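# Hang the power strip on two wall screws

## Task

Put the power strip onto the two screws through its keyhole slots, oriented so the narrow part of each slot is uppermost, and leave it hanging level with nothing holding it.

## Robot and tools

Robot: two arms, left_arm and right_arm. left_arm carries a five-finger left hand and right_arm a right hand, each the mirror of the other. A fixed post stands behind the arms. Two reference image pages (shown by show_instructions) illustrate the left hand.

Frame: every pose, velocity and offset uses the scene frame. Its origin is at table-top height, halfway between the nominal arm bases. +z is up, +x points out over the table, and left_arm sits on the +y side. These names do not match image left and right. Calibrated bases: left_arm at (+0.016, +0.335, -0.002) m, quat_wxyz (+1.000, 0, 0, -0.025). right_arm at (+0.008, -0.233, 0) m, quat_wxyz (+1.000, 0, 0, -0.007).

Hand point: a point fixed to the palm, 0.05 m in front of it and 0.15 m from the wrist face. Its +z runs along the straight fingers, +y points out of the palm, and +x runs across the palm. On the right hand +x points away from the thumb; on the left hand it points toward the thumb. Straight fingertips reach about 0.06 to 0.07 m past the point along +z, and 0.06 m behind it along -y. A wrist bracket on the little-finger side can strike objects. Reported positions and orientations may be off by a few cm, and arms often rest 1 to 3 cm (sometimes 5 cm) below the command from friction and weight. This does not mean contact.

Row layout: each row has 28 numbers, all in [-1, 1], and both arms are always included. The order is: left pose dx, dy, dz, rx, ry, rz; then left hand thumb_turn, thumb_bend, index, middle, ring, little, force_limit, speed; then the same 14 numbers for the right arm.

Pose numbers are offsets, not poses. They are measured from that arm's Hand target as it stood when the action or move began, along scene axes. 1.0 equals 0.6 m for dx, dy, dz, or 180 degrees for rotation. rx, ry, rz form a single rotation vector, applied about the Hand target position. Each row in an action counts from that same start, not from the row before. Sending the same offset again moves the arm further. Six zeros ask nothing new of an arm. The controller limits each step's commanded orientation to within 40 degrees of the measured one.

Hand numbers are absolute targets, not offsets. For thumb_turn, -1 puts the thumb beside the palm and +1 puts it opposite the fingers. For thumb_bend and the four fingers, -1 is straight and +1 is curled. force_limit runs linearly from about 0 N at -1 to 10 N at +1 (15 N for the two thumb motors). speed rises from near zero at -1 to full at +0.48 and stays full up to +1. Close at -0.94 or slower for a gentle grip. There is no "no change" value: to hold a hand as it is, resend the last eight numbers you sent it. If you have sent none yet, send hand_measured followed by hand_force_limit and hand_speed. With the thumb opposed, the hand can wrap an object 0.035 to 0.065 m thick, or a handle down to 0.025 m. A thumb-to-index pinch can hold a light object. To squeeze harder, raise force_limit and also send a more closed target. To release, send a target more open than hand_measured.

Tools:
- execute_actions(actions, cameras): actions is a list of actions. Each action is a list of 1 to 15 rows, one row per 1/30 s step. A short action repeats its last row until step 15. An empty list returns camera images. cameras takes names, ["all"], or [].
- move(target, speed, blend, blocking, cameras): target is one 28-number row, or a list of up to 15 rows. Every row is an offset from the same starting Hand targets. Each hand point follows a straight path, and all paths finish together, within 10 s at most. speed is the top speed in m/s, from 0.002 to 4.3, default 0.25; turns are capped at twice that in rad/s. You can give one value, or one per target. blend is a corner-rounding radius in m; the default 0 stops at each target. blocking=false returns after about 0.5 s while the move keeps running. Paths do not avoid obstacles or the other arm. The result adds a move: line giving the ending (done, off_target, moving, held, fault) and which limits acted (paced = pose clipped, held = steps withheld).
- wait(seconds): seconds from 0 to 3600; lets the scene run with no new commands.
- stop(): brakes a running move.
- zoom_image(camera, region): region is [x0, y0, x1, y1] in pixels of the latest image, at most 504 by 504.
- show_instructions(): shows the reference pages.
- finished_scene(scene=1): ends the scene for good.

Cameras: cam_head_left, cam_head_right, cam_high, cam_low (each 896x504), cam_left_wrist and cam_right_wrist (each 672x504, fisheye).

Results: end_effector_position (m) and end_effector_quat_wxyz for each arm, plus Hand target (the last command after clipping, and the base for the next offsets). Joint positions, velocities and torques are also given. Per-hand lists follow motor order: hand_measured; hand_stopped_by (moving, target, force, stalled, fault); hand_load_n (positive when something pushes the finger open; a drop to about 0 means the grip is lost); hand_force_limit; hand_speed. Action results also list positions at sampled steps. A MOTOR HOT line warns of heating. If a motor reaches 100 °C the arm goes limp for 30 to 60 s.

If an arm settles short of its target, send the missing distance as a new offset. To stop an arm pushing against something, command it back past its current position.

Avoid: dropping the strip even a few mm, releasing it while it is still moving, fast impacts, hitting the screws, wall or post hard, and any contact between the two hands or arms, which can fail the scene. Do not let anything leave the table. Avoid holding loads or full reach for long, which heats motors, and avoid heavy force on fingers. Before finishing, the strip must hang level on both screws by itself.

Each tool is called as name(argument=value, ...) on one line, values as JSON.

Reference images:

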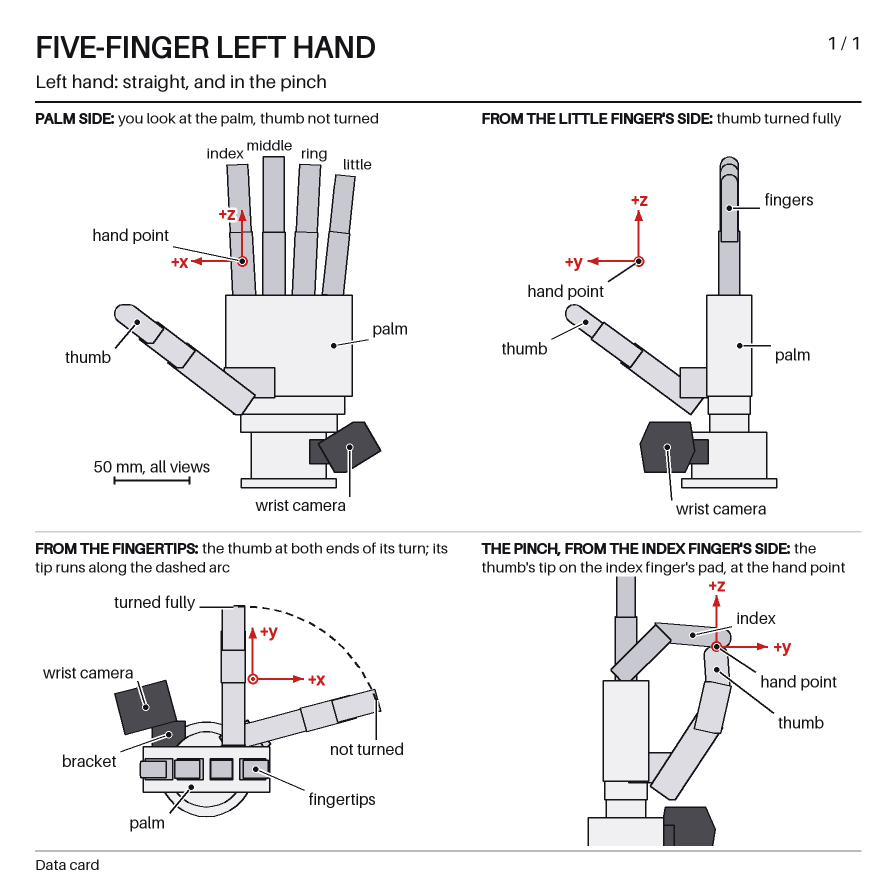

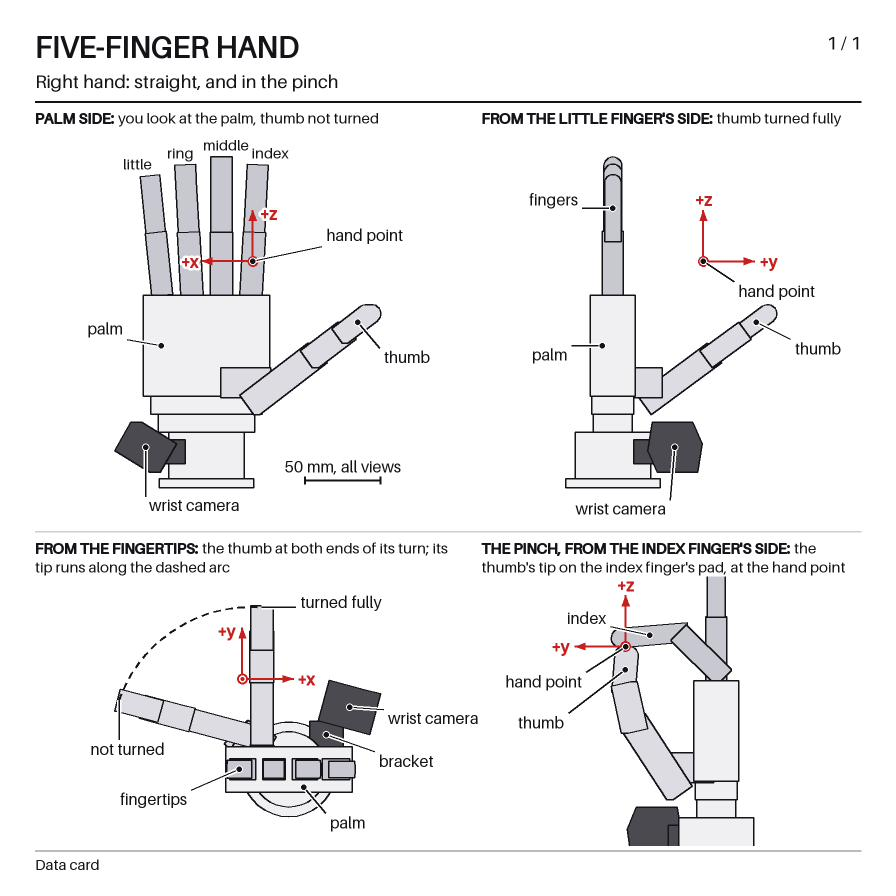

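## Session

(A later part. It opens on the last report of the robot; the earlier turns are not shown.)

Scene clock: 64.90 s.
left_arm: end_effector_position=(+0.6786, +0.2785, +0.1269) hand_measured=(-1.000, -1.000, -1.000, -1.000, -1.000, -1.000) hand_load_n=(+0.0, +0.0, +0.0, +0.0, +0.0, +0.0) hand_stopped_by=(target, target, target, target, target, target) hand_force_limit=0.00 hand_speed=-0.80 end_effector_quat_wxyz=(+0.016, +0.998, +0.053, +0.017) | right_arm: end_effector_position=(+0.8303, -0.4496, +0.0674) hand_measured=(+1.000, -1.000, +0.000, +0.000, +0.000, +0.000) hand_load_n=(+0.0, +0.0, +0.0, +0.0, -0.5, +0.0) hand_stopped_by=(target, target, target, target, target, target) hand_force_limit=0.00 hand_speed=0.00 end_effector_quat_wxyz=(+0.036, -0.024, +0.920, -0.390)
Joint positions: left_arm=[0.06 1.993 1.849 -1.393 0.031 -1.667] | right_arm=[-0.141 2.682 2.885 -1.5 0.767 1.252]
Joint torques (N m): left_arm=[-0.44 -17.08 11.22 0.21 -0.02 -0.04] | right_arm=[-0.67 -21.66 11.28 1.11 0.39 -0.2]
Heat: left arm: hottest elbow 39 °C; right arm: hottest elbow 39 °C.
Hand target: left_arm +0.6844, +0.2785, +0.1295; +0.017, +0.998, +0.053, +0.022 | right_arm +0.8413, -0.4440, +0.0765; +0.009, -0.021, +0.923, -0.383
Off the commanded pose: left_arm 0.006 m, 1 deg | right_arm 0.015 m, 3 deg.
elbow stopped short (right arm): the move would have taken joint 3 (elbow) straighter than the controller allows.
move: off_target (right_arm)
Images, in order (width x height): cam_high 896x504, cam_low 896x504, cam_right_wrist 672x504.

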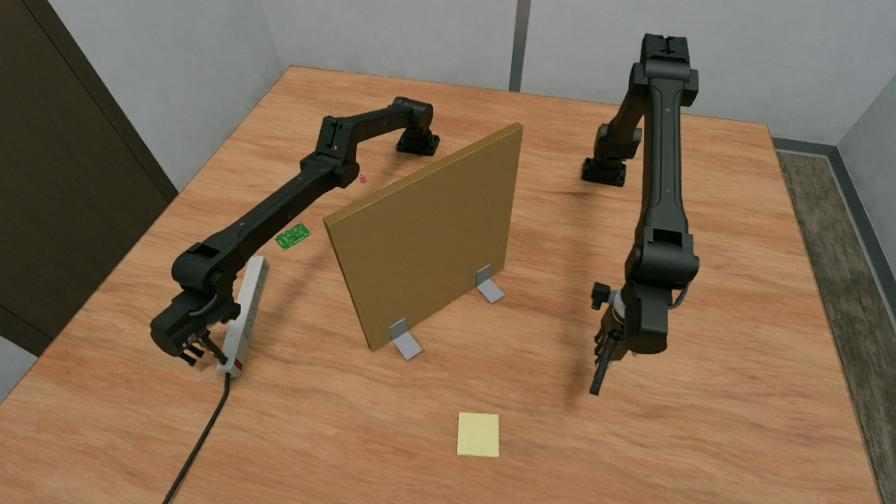

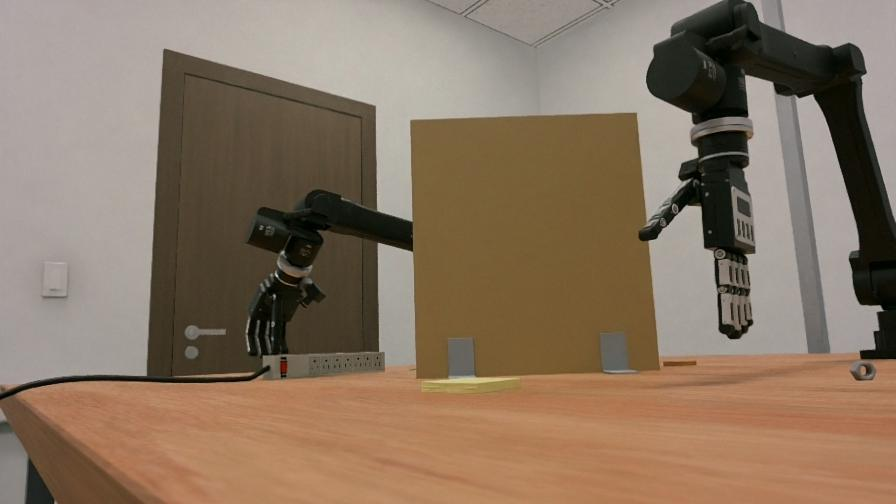

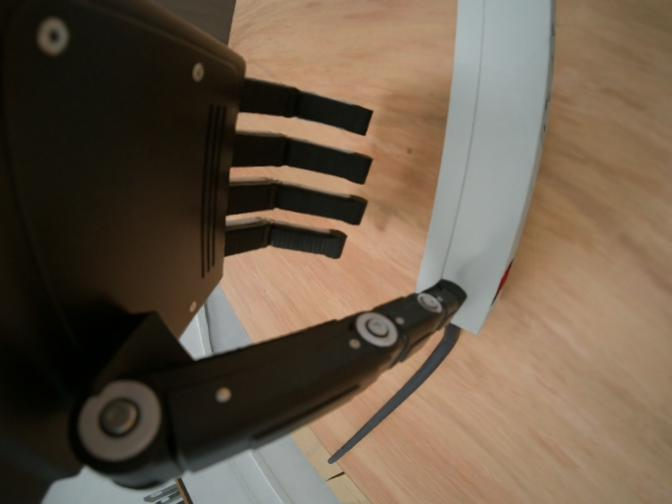

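zoom_image(camera="cam_right_wrist", region=[320, 0, 660, 360])

zoom_image(camera="cam_low", region=[220, 250, 420, 400])

zoom_image(camera="cam_high", region=[140, 240, 300, 390])

Scaled by 1.400 from the camera's image (finer frame: 960x720).

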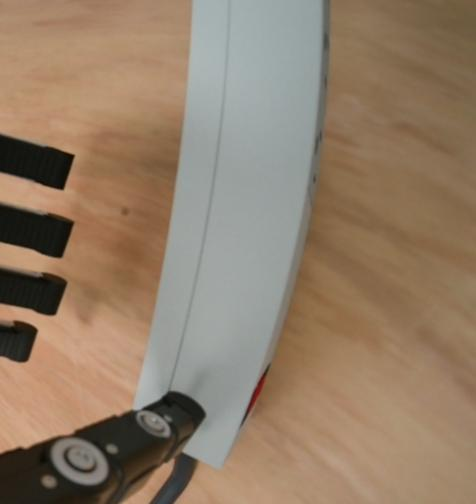

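Scaled by 2.520 from the camera's image (finer frame: 1280x720).

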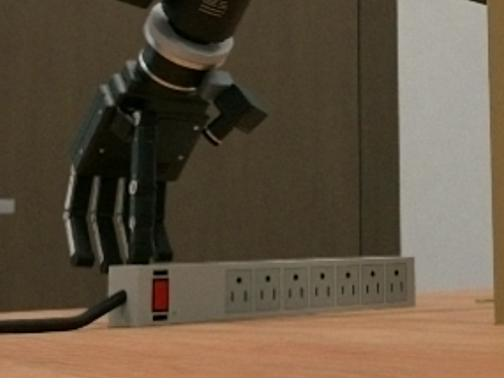

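Scaled by 3.150 from the camera's image (finer frame: 1280x720).

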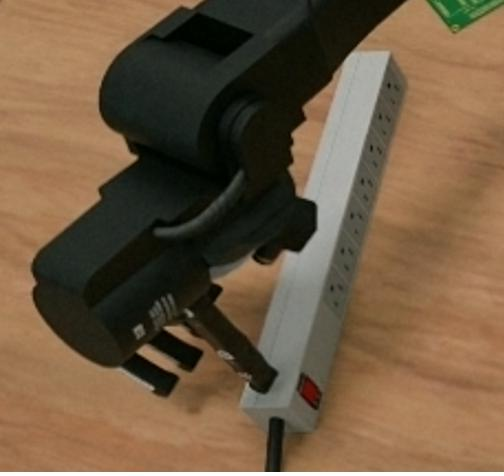

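move(target=[[0,0,0,0,0,0,-1,-1,-1,-1,-1,-1,0,-0.8,0,0,0.03,0,0,0,1,-1,-0.3,-0.3,-0.3,-0.3,0,0],[0,0,0,0,0,0,-1,-1,-1,-1,-1,-1,0,-0.8,-0.05,0.05,0.03,0,0,0,1,-1,-0.3,-0.3,-0.3,-0.3,0,0],[0,0,0,0,0,0,-1,-1,-1,-1,-1,-1,0,-0.8,-0.05,0.05,-0.02,0,0,0,1,-1,-0.3,-0.3,-0.3,-0.3,0,0]], cameras=["cam_right_wrist","cam_high","cam_low"], speed=0.1)

Scene clock: 73.90 s.
left_arm: end_effector_position=(+0.6786, +0.2785, +0.1269) hand_measured=(-1.000, -1.000, -1.000, -1.000, -1.000, -1.000) hand_load_n=(+0.0, +0.0, +0.0, +0.0, +0.0, +0.0) hand_stopped_by=(target, target, target, target, target, target) hand_force_limit=0.00 hand_speed=-0.80 end_effector_quat_wxyz=(+0.016, +0.998, +0.053, +0.017) | right_arm: end_effector_position=(+0.8102, -0.4140, +0.0597) hand_measured=(+1.000, -1.000, -0.300, -0.300, -0.300, -0.300) hand_load_n=(+0.0, +0.0, +0.0, +0.0, +0.0, +0.0) hand_stopped_by=(target, target, target, target, target, target) hand_force_limit=0.00 hand_speed=0.00 end_effector_quat_wxyz=(+0.002, -0.028, +0.924, -0.382)
Joint positions: left_arm=[0.06 1.993 1.849 -1.393 0.031 -1.667] | right_arm=[-0.1 2.641 2.801 -1.584 0.773 1.338]
Joint torques (N m): left_arm=[-0.15 -17.26 11.19 0.21 -0.03 -0.05] | right_arm=[-1.2 -23.06 6.76 0.94 0.58 0.04]
Heat: left arm: hottest elbow 40 °C; right arm: hottest elbow 41 °C.
Hand target: left_arm +0.6844, +0.2785, +0.1295; +0.017, +0.998, +0.053, +0.022 | right_arm +0.8113, -0.4141, +0.0645; +0.009, -0.021, +0.923, -0.383
Off the commanded pose: left_arm 0.006 m, 1 deg | right_arm 0.005 m, 1 deg.
elbow stopped short (right arm): the move would have taken joint 3 (elbow) straighter than the controller allows.
move: done
Images, in order (width x height): cam_high 896x504, cam_low 896x504, cam_right_wrist 672x504.

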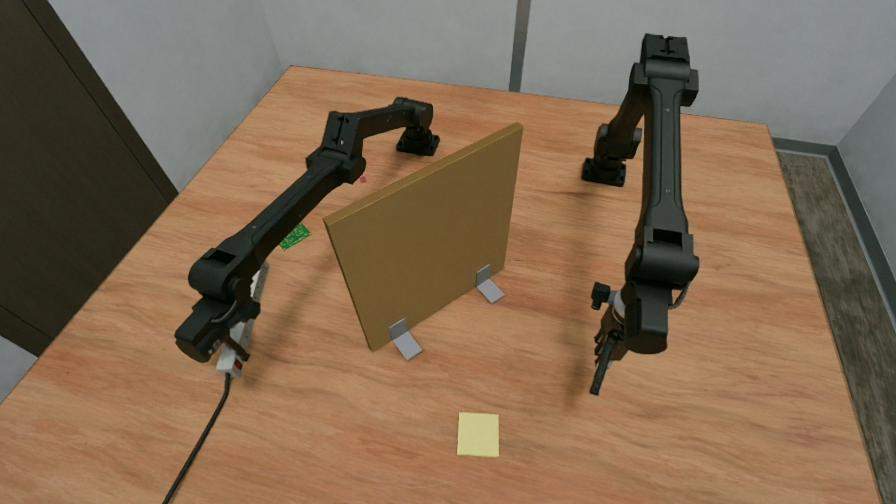

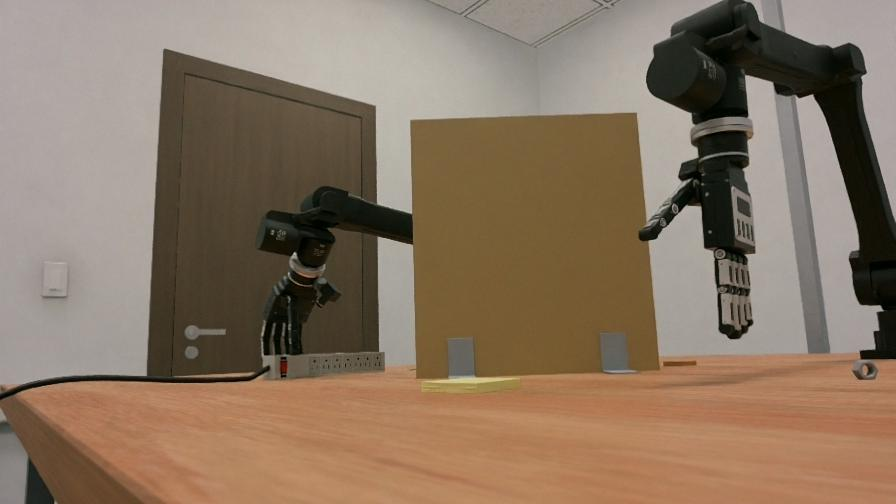

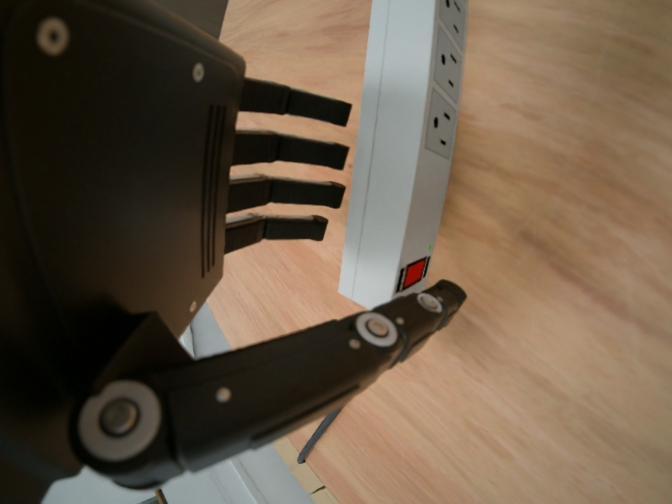

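move(target=[[0,0,0,0,0,0,-1,-1,-1,-1,-1,-1,0,-0.8,-0.06,-0.003,0,0,0,0,1,-1,-0.3,-0.3,-0.3,-0.3,0,0],[0,0,0,0,0,0,-1,-1,-1,-1,-1,-1,0,-0.8,-0.06,-0.003,-0.042,0,0,0,1,-1,-0.3,-0.3,-0.3,-0.3,0,0]], cameras=["cam_right_wrist","cam_high","cam_low"], speed=0.08)

Scene clock: 76.40 s.
left_arm: end_effector_position=(+0.6786, +0.2785, +0.1269) hand_measured=(-1.000, -1.000, -1.000, -1.000, -1.000, -1.000) hand_load_n=(+0.0, +0.0, +0.0, +0.0, +0.0, +0.0) hand_stopped_by=(target, target, target, target, target, target) hand_force_limit=0.00 hand_speed=-0.80 end_effector_quat_wxyz=(+0.016, +0.998, +0.053, +0.017) | right_arm: end_effector_position=(+0.7782, -0.4121, +0.0486) hand_measured=(+1.000, -1.000, -0.300, -0.300, -0.300, -0.300) hand_load_n=(+0.0, +0.0, +0.0, +0.0, +0.0, +0.0) hand_stopped_by=(target, target, target, target, target, target) hand_force_limit=0.00 hand_speed=0.00 end_effector_quat_wxyz=(+0.015, -0.019, +0.923, -0.384)
Joint positions: left_arm=[0.06 1.993 1.849 -1.393 0.031 -1.667] | right_arm=[-0.102 2.391 2.29 -1.297 0.774 1.344]
Joint torques (N m): left_arm=[-0.38 -17.14 11.21 0.14 -0.03 -0.08] | right_arm=[-1.67 -20.54 7.09 0.94 0.49 -0.12]
Heat: left arm: hottest elbow 40 °C; right arm: hottest elbow 40 °C.
Hand target: left_arm +0.6844, +0.2785, +0.1295; +0.017, +0.998, +0.053, +0.022 | right_arm +0.7754, -0.4158, +0.0391; +0.009, -0.021, +0.923, -0.383
Off the commanded pose: left_arm 0.006 m, 1 deg | right_arm 0.010 m, 1 deg.
move: done
Images, in order (width x height): cam_high 896x504, cam_low 896x504, cam_right_wrist 672x504.

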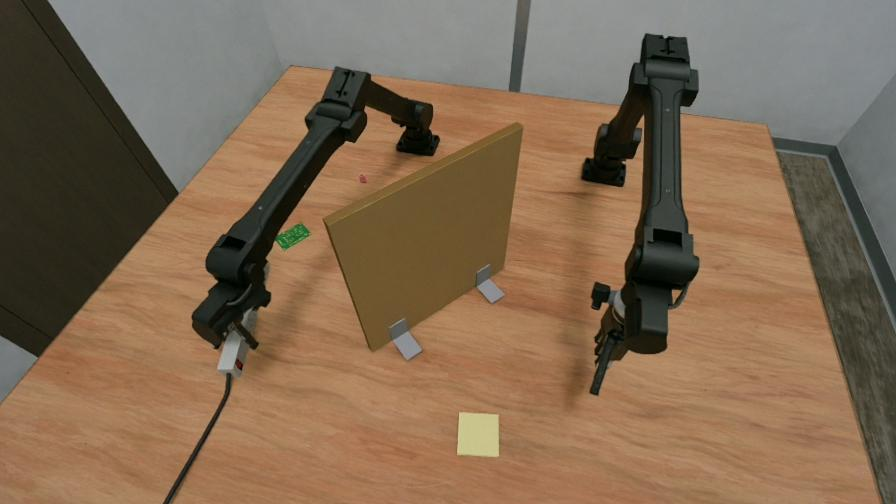

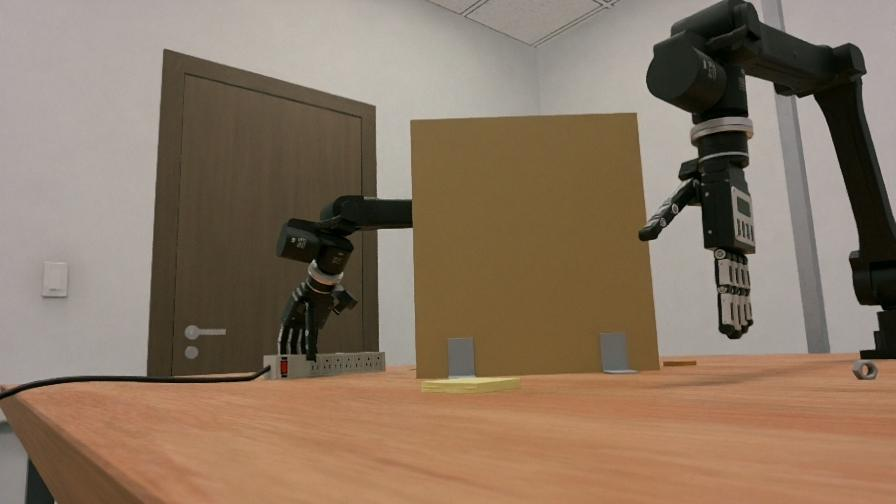

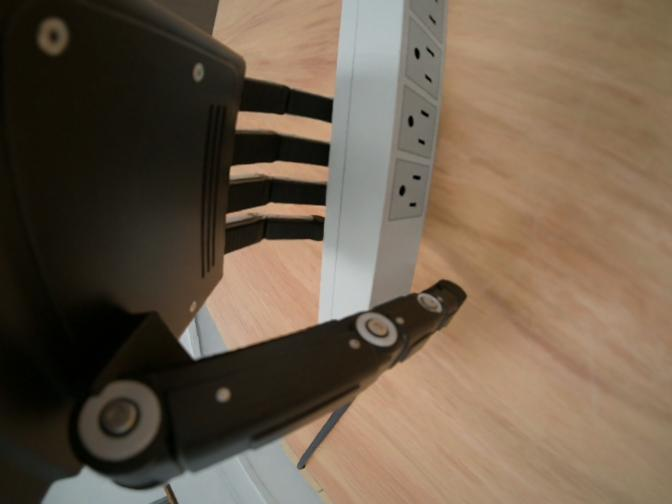

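move(target=[[0,0,0,0,0,0,-1,-1,-1,-1,-1,-1,0,-0.8,0,-0.017,0,0,0,0,1,-1,-0.3,-0.3,-0.3,-0.3,0,0],[0,0,0,0,0,0,-1,-1,-1,-1,-1,-1,0,-0.8,0,-0.017,-0.025,0,0,0,1,-1,-0.3,-0.3,-0.3,-0.3,0,0]], cameras=["cam_right_wrist","cam_low"], speed=0.08)

Scene clock: 78.00 s.
left_arm: end_effector_position=(+0.6786, +0.2785, +0.1269) hand_measured=(-1.000, -1.000, -1.000, -1.000, -1.000, -1.000) hand_load_n=(+0.0, +0.0, +0.0, +0.5, +0.0, +0.0) hand_stopped_by=(target, target, target, target, target, target) hand_force_limit=0.00 hand_speed=-0.80 end_effector_quat_wxyz=(+0.016, +0.998, +0.053, +0.017) | right_arm: end_effector_position=(+0.7802, -0.4209, +0.0410) hand_measured=(+1.000, -1.000, -0.300, -0.300, -0.300, -0.300) hand_load_n=(+0.0, +0.0, +0.0, +0.0, +0.0, +0.0) hand_stopped_by=(target, target, target, target, target, target) hand_force_limit=0.00 hand_speed=0.00 end_effector_quat_wxyz=(+0.021, -0.014, +0.923, -0.385)
Joint positions: left_arm=[0.06 1.993 1.849 -1.393 0.031 -1.667] | right_arm=[-0.113 2.391 2.267 -1.253 0.773 1.335]
Joint torques (N m): left_arm=[-0.44 -17.2 11.23 0.27 -0.03 -0.07] | right_arm=[-2.02 -19.6 7.1 1.02 0.41 -0.19]
Heat: left arm: hottest elbow 40 °C; right arm: hottest elbow 40 °C.
Hand target: left_arm +0.6844, +0.2785, +0.1295; +0.017, +0.998, +0.053, +0.022 | right_arm +0.7753, -0.4261, +0.0241; +0.009, -0.021, +0.923, -0.383
Off the commanded pose: left_arm 0.006 m, 1 deg | right_arm 0.018 m, 2 deg.
move: off_target (right_arm)
Images, in order (width x height): cam_low 896x504, cam_right_wrist 672x504.

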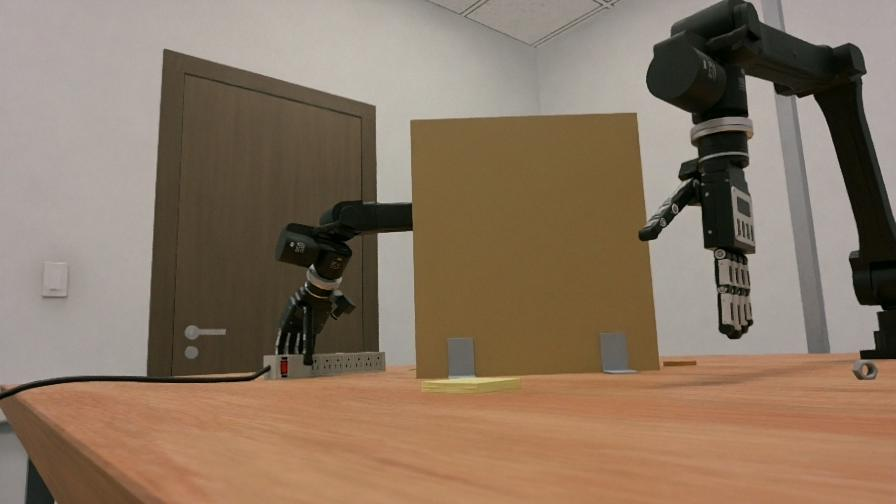

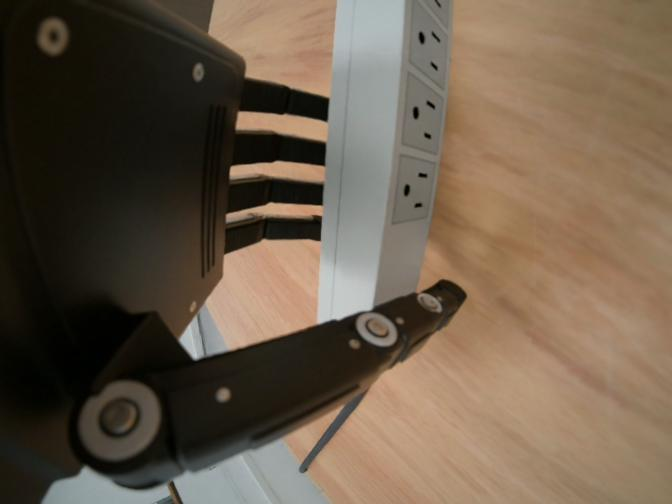

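move(target=[0,0,0,0,0,0,-1,-1,-1,-1,-1,-1,0,-0.8,0,0,0,0,0,0,1,-1,0.2,0.2,0.2,0.2,-0.3,-0.85], cameras=["cam_right_wrist","cam_low"], speed=0.08)

Scene clock: 80.60 s.
left_arm: end_effector_position=(+0.6786, +0.2785, +0.1269) hand_measured=(-1.000, -1.000, -1.000, -1.000, -1.000, -1.000) hand_load_n=(+0.0, +0.0, +0.0, +0.0, +0.0, +0.0) hand_stopped_by=(target, target, target, target, target, target) hand_force_limit=0.00 hand_speed=-0.80 end_effector_quat_wxyz=(+0.016, +0.998, +0.053, +0.017) | right_arm: end_effector_position=(+0.7796, -0.4244, +0.0411) hand_measured=(+1.000, -1.000, +0.200, +0.200, +0.200, +0.200) hand_load_n=(+0.0, +0.0, +0.0, +0.0, +0.5, +0.0) hand_stopped_by=(target, target, target, target, target, target) hand_force_limit=-0.30 hand_speed=-0.85 end_effector_quat_wxyz=(+0.020, -0.012, +0.922, -0.385)
Joint positions: left_arm=[0.06 1.993 1.849 -1.393 0.031 -1.667] | right_arm=[-0.117 2.391 2.267 -1.251 0.773 1.334]
Joint torques (N m): left_arm=[-0.44 -17.14 11.22 0.23 -0.04 -0.07] | right_arm=[-1.44 -19.66 7.1 0.92 0.39 -0.18]
Heat: left arm: hottest elbow 40 °C; right arm: hottest elbow 40 °C.
Hand target: left_arm +0.6844, +0.2785, +0.1295; +0.017, +0.998, +0.053, +0.022 | right_arm +0.7753, -0.4259, +0.0241; +0.009, -0.021, +0.923, -0.383
Off the commanded pose: left_arm 0.006 m, 1 deg | right_arm 0.018 m, 2 deg.
move: done
Images, in order (width x height): cam_low 896x504, cam_right_wrist 672x504.

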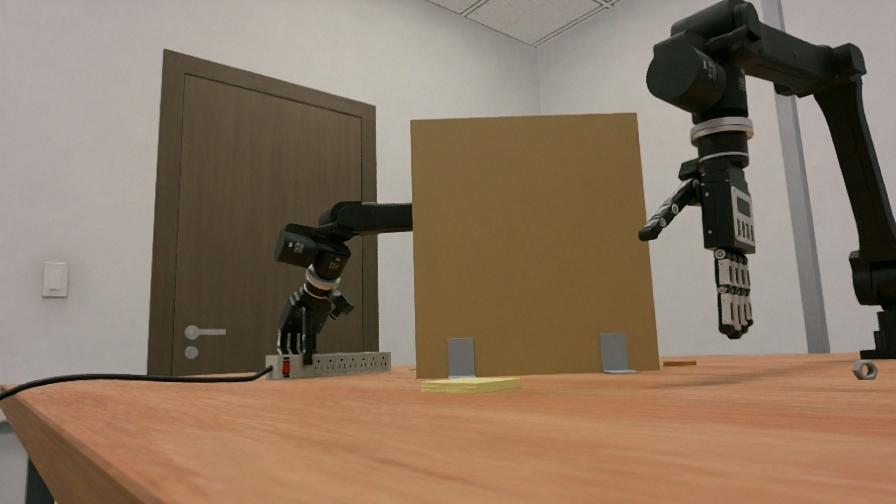

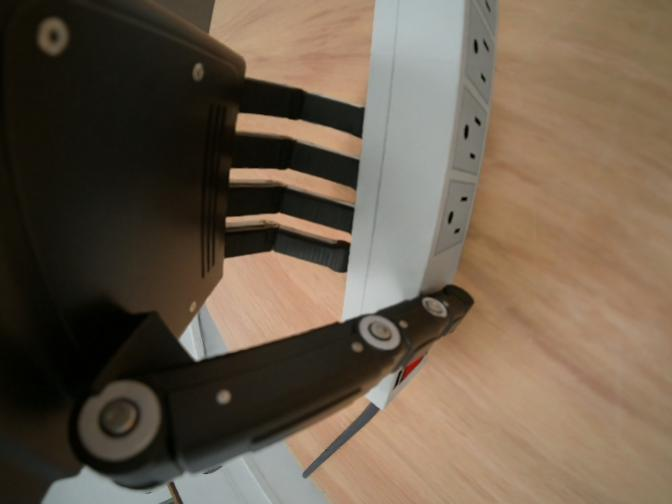

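move(target=[0,0,0,0,0,0,-1,-1,-1,-1,-1,-1,0,-0.8,0,0,0,0,0,0,1,-1,0.5,0.5,0.5,0.5,-0.2,-0.85], cameras=["cam_right_wrist","cam_low"], speed=0.08)

Scene clock: 85.50 s.
left_arm: end_effector_position=(+0.6786, +0.2785, +0.1269) hand_measured=(-1.000, -1.000, -1.000, -1.000, -1.000, -1.000) hand_load_n=(+0.0, +0.0, +0.0, +0.0, +0.0, +0.0) hand_stopped_by=(target, target, target, target, target, target) hand_force_limit=0.00 hand_speed=-0.80 end_effector_quat_wxyz=(+0.016, +0.998, +0.053, +0.017) | right_arm: end_effector_position=(+0.7800, -0.4241, +0.0410) hand_measured=(+1.000, -1.000, +0.434, +0.296, +0.434, +0.500) hand_load_n=(+2.5, +1.0, +5.5, +0.0, +6.0, +0.0) hand_stopped_by=(target, target, force, force, force, target) hand_force_limit=-0.20 hand_speed=-0.85 end_effector_quat_wxyz=(+0.021, -0.012, +0.923, -0.385)
Joint positions: left_arm=[0.06 1.993 1.849 -1.393 0.031 -1.667] | right_arm=[-0.117 2.391 2.267 -1.25 0.771 1.333]
Joint torques (N m): left_arm=[-0.44 -16.97 11.23 0.2 -0.02 -0.05] | right_arm=[-1.61 -19.66 7.1 0.87 0.48 -0.18]
Heat: left arm: hottest elbow 40 °C; right arm: hottest elbow 40 °C.
Hand target: left_arm +0.6844, +0.2785, +0.1295; +0.017, +0.998, +0.053, +0.022 | right_arm +0.7753, -0.4258, +0.0241; +0.009, -0.021, +0.923, -0.383
Off the commanded pose: left_arm 0.006 m, 1 deg | right_arm 0.018 m, 2 deg.
move: done
Images, in order (width x height): cam_low 896x504, cam_right_wrist 672x504.

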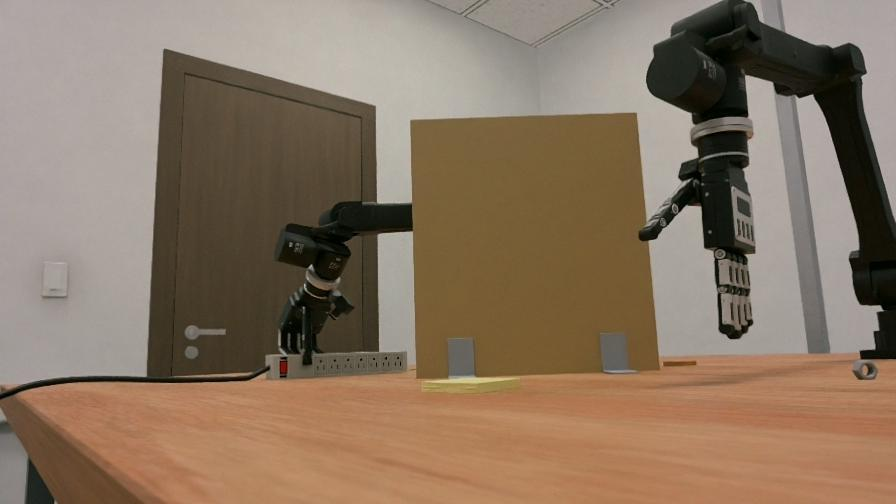

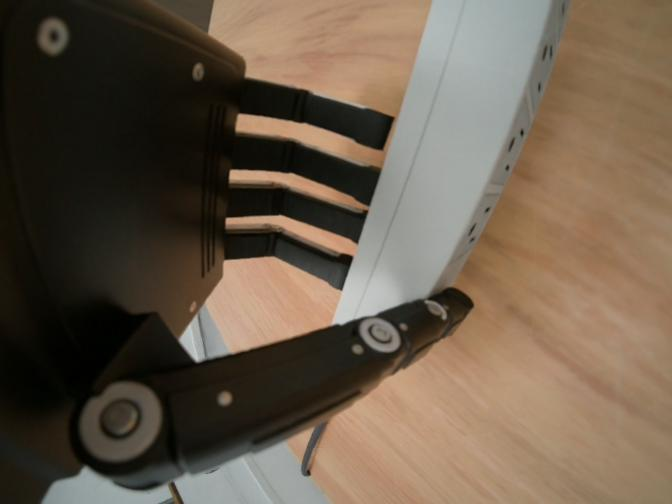

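move(target=[[0,0,0,0,0,0,-1,-1,-1,-1,-1,-1,0,-0.8,0,0,0,0,0,0,1,-1,-0.2,-0.2,-0.2,-0.2,-0.2,-0.5],[0,0,0,0,0,0,-1,-1,-1,-1,-1,-1,0,-0.8,0,0.005,-0.02,0,0,-0.067,1,-1,-0.2,-0.2,-0.2,-0.2,-0.2,-0.5]], cameras=["cam_right_wrist","cam_low"], speed=0.08)

Scene clock: 90.40 s.
left_arm: end_effector_position=(+0.6786, +0.2785, +0.1269) hand_measured=(-1.000, -1.000, -1.000, -1.000, -1.000, -1.000) hand_load_n=(+0.0, +0.0, +0.0, +0.0, +0.0, +0.0) hand_stopped_by=(target, target, target, target, target, target) hand_force_limit=0.00 hand_speed=-0.80 end_effector_quat_wxyz=(+0.016, +0.998, +0.053, +0.017) | right_arm: end_effector_position=(+0.7681, -0.4279, +0.0323) hand_measured=(+1.000, -1.000, -0.200, -0.200, -0.200, -0.200) hand_load_n=(-0.5, +0.0, +0.0, +0.0, +0.0, +0.0) hand_stopped_by=(target, target, target, target, target, target) hand_force_limit=-0.20 hand_speed=-0.50 end_effector_quat_wxyz=(-0.028, +0.074, +0.920, -0.384)
Joint positions: left_arm=[0.06 1.993 1.849 -1.393 0.031 -1.667] | right_arm=[-0.113 2.526 2.504 -1.577 0.789 1.616]
Joint torques (N m): left_arm=[-0.26 -17.38 11.26 0.23 -0.03 -0.08] | right_arm=[-0.62 -17.79 10.73 -0.16 0.36 0.06]
Heat: left arm: hottest elbow 40 °C; right arm: hottest elbow 40 °C.
Hand target: left_arm +0.6844, +0.2785, +0.1295; +0.017, +0.998, +0.053, +0.022 | right_arm +0.7754, -0.4230, +0.0121; -0.031, +0.076, +0.921, -0.382
Off the commanded pose: left_arm 0.006 m, 1 deg | right_arm 0.022 m, 0 deg.
move: off_target (right_arm)
Images, in order (width x height): cam_low 896x504, cam_right_wrist 672x504.

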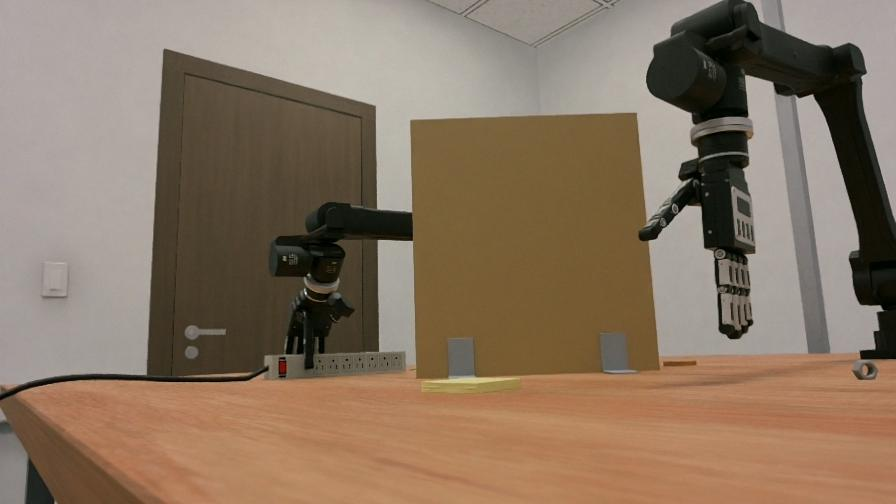

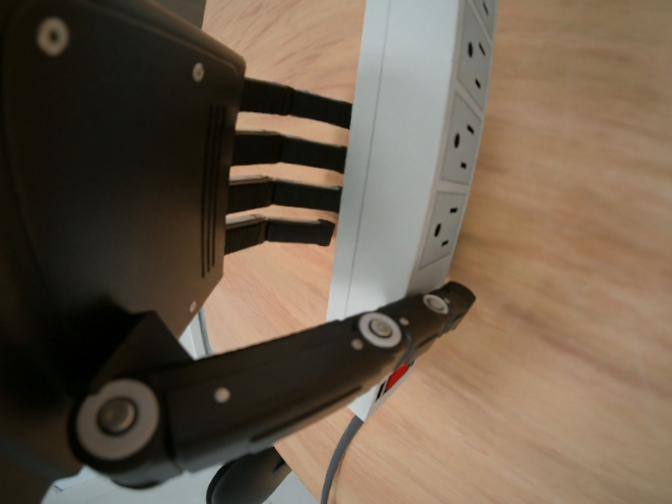

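move(target=[0,0,0,0,0,0,-1,-1,-1,-1,-1,-1,0,-0.8,0,0,0,0,0,0,1,-1,0.6,0.6,-0.2,-0.2,-0.2,-0.9], cameras=["cam_right_wrist","cam_low"], speed=0.08)

Scene clock: 93.17 s.
left_arm: end_effector_position=(+0.6786, +0.2785, +0.1269) hand_measured=(-1.000, -1.000, -1.000, -1.000, -1.000, -1.000) hand_load_n=(+0.0, +0.0, +0.0, +0.0, +0.0, +0.0) hand_stopped_by=(target, target, target, target, target, target) hand_force_limit=0.00 hand_speed=-0.80 end_effector_quat_wxyz=(+0.016, +0.998, +0.053, +0.017) | right_arm: end_effector_position=(+0.7676, -0.4274, +0.0283) hand_measured=(+1.000, -1.000, +0.394, +0.216, -0.200, -0.200) hand_load_n=(-0.5, +0.5, +4.5, +3.5, +0.0, +0.0) hand_stopped_by=(target, target, force, force, target, target) hand_force_limit=-0.20 hand_speed=-0.90 end_effector_quat_wxyz=(-0.031, +0.074, +0.920, -0.384)
Joint positions: left_arm=[0.06 1.993 1.849 -1.393 0.031 -1.667] | right_arm=[-0.113 2.531 2.504 -1.578 0.79 1.619]
Joint torques (N m): left_arm=[-0.62 -17.2 11.21 0.29 -0.03 -0.06] | right_arm=[-0.73 -18.08 11.03 -0.25 0.35 0.05]
Heat: left arm: hottest elbow 40 °C; right arm: hottest elbow 41 °C.
Hand target: left_arm +0.6844, +0.2785, +0.1295; +0.017, +0.998, +0.053, +0.022 | right_arm +0.7753, -0.4231, +0.0123; -0.031, +0.076, +0.920, -0.382
Off the commanded pose: left_arm 0.006 m, 1 deg | right_arm 0.019 m, 0 deg.
move: done
Images, in order (width x height): cam_low 896x504, cam_right_wrist 672x504.

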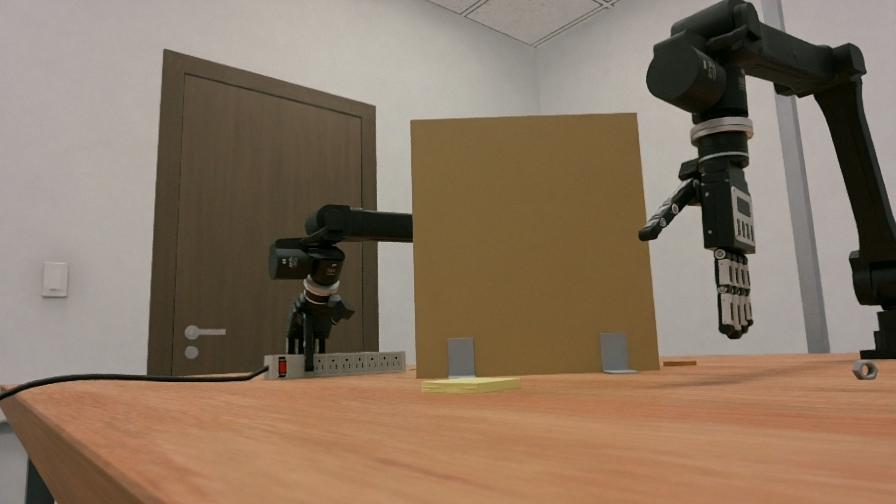

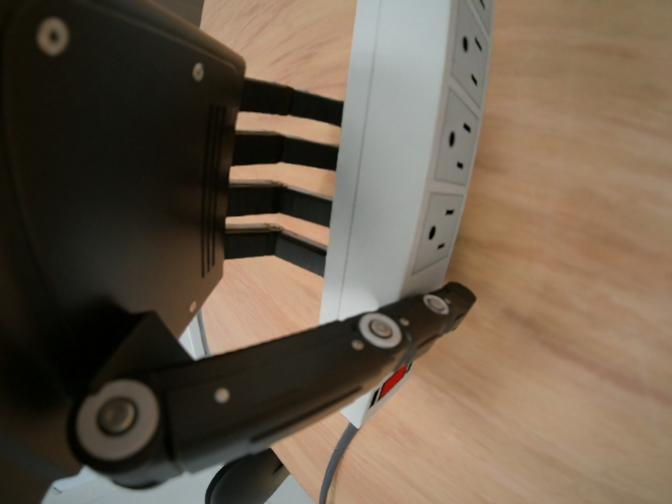

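move(target=[0,0,0,0,0,0,-1,-1,-1,-1,-1,-1,0,-0.8,0,0,0,0,0,0,1,-1,0.8,0.8,-0.2,-0.2,0.1,-0.94], speed=0.08)

move(target=[0,0,0,0,0,0,-1,-1,-1,-1,-1,-1,0,-0.8,0,0,0,0,0,0,1,-1,0.8,0.8,0.6,0.6,-0.85,-0.92], speed=0.08, cameras=["cam_right_wrist","cam_low"])

Scene clock: 94.53 s.
left_arm: end_effector_position=(+0.6786, +0.2785, +0.1269) hand_measured=(-1.000, -1.000, -1.000, -1.000, -1.000, -1.000) hand_load_n=(+0.0, +0.0, +0.0, +0.0, +0.0, +0.0) hand_stopped_by=(target, target, target, target, target, target) hand_force_limit=0.00 hand_speed=-0.80 end_effector_quat_wxyz=(+0.016, +0.998, +0.053, +0.017) | right_arm: end_effector_position=(+0.7677, -0.4274, +0.0285) hand_measured=(+1.000, -1.000, +0.398, +0.226, -0.200, -0.200) hand_load_n=(-0.5, +0.5, +5.0, +4.5, +0.0, +0.0) hand_stopped_by=(target, target, force, force, target, target) hand_force_limit=0.10 hand_speed=-0.94 end_effector_quat_wxyz=(-0.030, +0.074, +0.920, -0.384)
Joint positions: left_arm=[0.06 1.993 1.849 -1.393 0.031 -1.667] | right_arm=[-0.113 2.532 2.505 -1.578 0.79 1.619]
Joint torques (N m): left_arm=[-0.56 -17.14 11.17 0.23 -0.02 -0.05] | right_arm=[-0.85 -18.14 10.93 -0.27 0.34 0.06]
Heat: left arm: hottest elbow 40 °C; right arm: hottest elbow 41 °C.
Hand target: left_arm +0.6844, +0.2785, +0.1295; +0.017, +0.998, +0.053, +0.022 | right_arm +0.7752, -0.4230, +0.0120; -0.032, +0.076, +0.920, -0.382
Off the commanded pose: left_arm 0.006 m, 1 deg | right_arm 0.018 m, 0 deg.
move: done

Scene clock: 96.67 s.
left_arm: end_effector_position=(+0.6786, +0.2785, +0.1269) hand_measured=(-1.000, -1.000, -1.000, -1.000, -1.000, -1.000) hand_load_n=(+0.0, +0.0, +0.0, +0.0, +0.0, +0.0) hand_stopped_by=(target, target, target, target, target, target) hand_force_limit=0.00 hand_speed=-0.80 end_effector_quat_wxyz=(+0.016, +0.998, +0.053, +0.017) | right_arm: end_effector_position=(+0.7677, -0.4274, +0.0285) hand_measured=(+1.000, -1.000, +0.398, +0.226, +0.196, +0.218) hand_load_n=(+0.0, +0.5, +4.5, +4.0, +0.5, +1.0) hand_stopped_by=(target, target, force, force, force, force) hand_force_limit=-0.85 hand_speed=-0.92 end_effector_quat_wxyz=(-0.030, +0.074, +0.920, -0.384)
Joint positions: left_arm=[0.06 1.993 1.849 -1.393 0.031 -1.667] | right_arm=[-0.113 2.532 2.505 -1.578 0.79 1.619]
Joint torques (N m): left_arm=[-0.38 -17.14 11.26 0.34 -0.03 -0.07] | right_arm=[-0.79 -18.2 10.96 -0.23 0.35 0.06]
Heat: left arm: hottest elbow 40 °C; right arm: hottest elbow 41 °C.
Hand target: left_arm +0.6844, +0.2785, +0.1295; +0.017, +0.998, +0.053, +0.022 | right_arm +0.7752, -0.4230, +0.0121; -0.032, +0.076, +0.920, -0.382
Off the commanded pose: left_arm 0.006 m, 1 deg | right_arm 0.019 m, 0 deg.
move: done
Images, in order (width x height): cam_low 896x504, cam_right_wrist 672x504.

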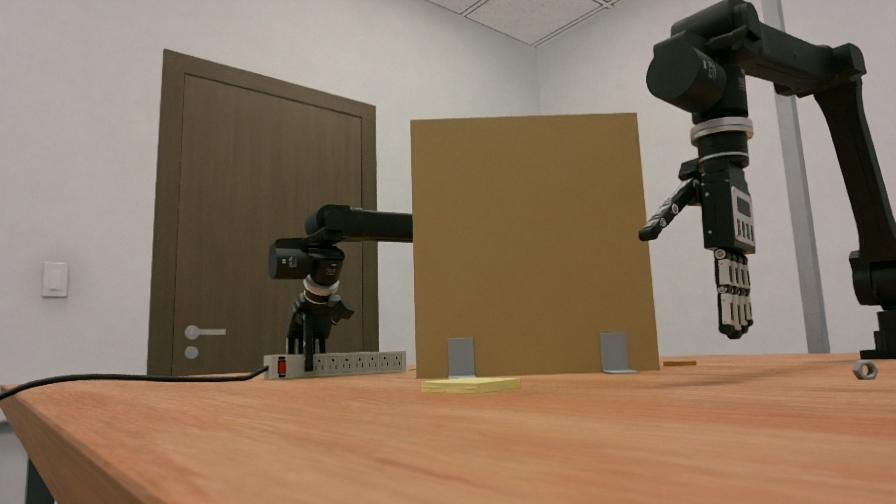

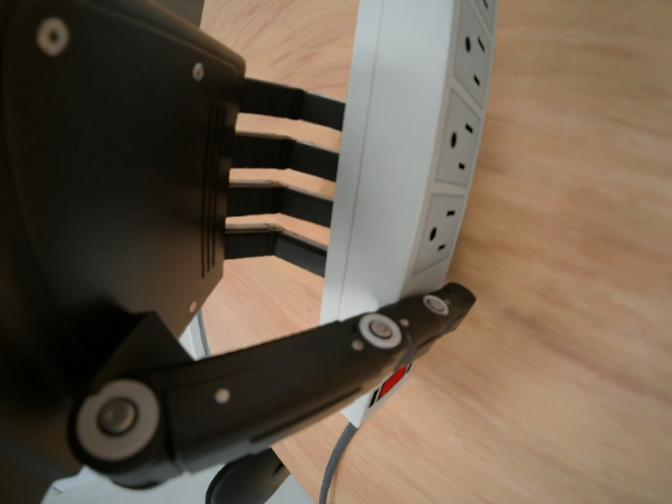

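move(target=[0,0,0,0,0,0,-1,-1,-1,-1,-1,-1,0,-0.8,0,0,0.16,0,0,0,1,-1,0.8,0.8,0.6,0.6,-0.85,-0.92], speed=0.06, cameras=["cam_right_wrist","cam_low","cam_high"])

Scene clock: 99.10 s.
left_arm: end_effector_position=(+0.6786, +0.2785, +0.1269) hand_measured=(-1.000, -1.000, -1.000, -1.000, -1.000, -1.000) hand_load_n=(+0.0, +0.0, +0.0, +0.0, +0.0, +0.0) hand_stopped_by=(target, target, target, target, target, target) hand_force_limit=0.00 hand_speed=-0.80 end_effector_quat_wxyz=(+0.016, +0.998, +0.053, +0.017) | right_arm: end_effector_position=(+0.7658, -0.4253, +0.0716) hand_measured=(+1.000, -1.000, +0.398, +0.228, +0.196, +0.218) hand_load_n=(+0.0, +0.0, +4.0, +0.0, +0.0, +0.5) hand_stopped_by=(target, target, force, force, force, force) hand_force_limit=-0.85 hand_speed=-0.92 end_effector_quat_wxyz=(-0.033, +0.068, +0.921, -0.381)
Joint positions: left_arm=[0.06 1.993 1.849 -1.393 0.031 -1.667] | right_arm=[-0.112 2.531 2.619 -1.693 0.784 1.607]
Joint torques (N m): left_arm=[-0.5 -17.26 11.21 0.23 -0.03 -0.06] | right_arm=[-1.03 -23.36 11.11 -0.35 0.58 -0.19]
Heat: left arm: hottest elbow 41 °C; right arm: hottest elbow 41 °C.
Hand target: left_arm +0.6844, +0.2785, +0.1295; +0.017, +0.998, +0.053, +0.022 | right_arm +0.7753, -0.4231, +0.1081; -0.032, +0.076, +0.920, -0.382
Off the commanded pose: left_arm 0.006 m, 1 deg | right_arm 0.038 m, 1 deg.
joint sent to its limit (right arm) — joint 4 (wrist pitch), lower limit. The joint targets are off in orientation, not in position.
move: off_target (right_arm)
Images, in order (width x height): cam_high 896x504, cam_low 896x504, cam_right_wrist 672x504.

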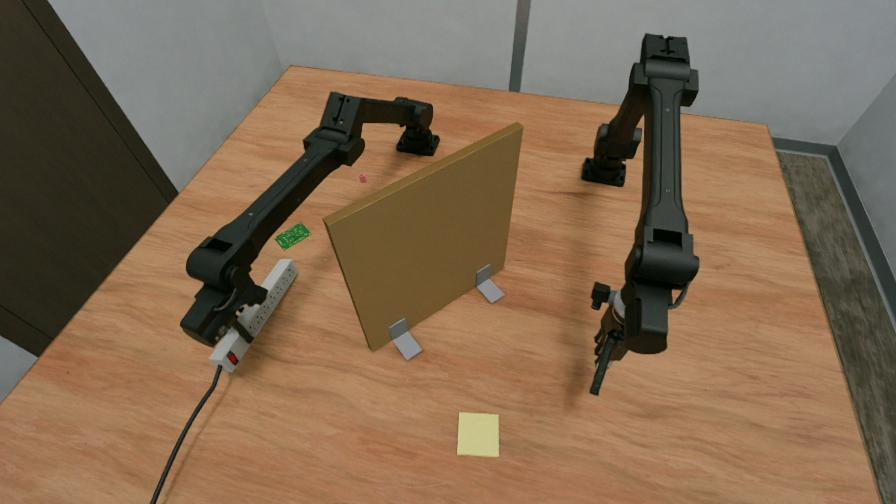

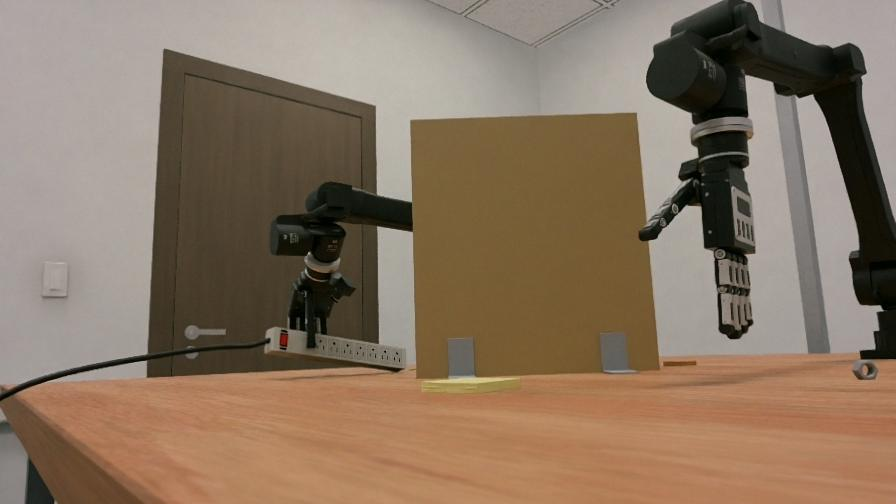

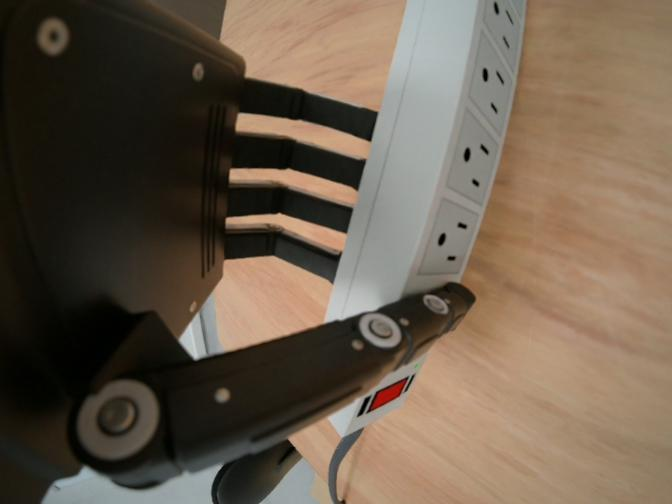

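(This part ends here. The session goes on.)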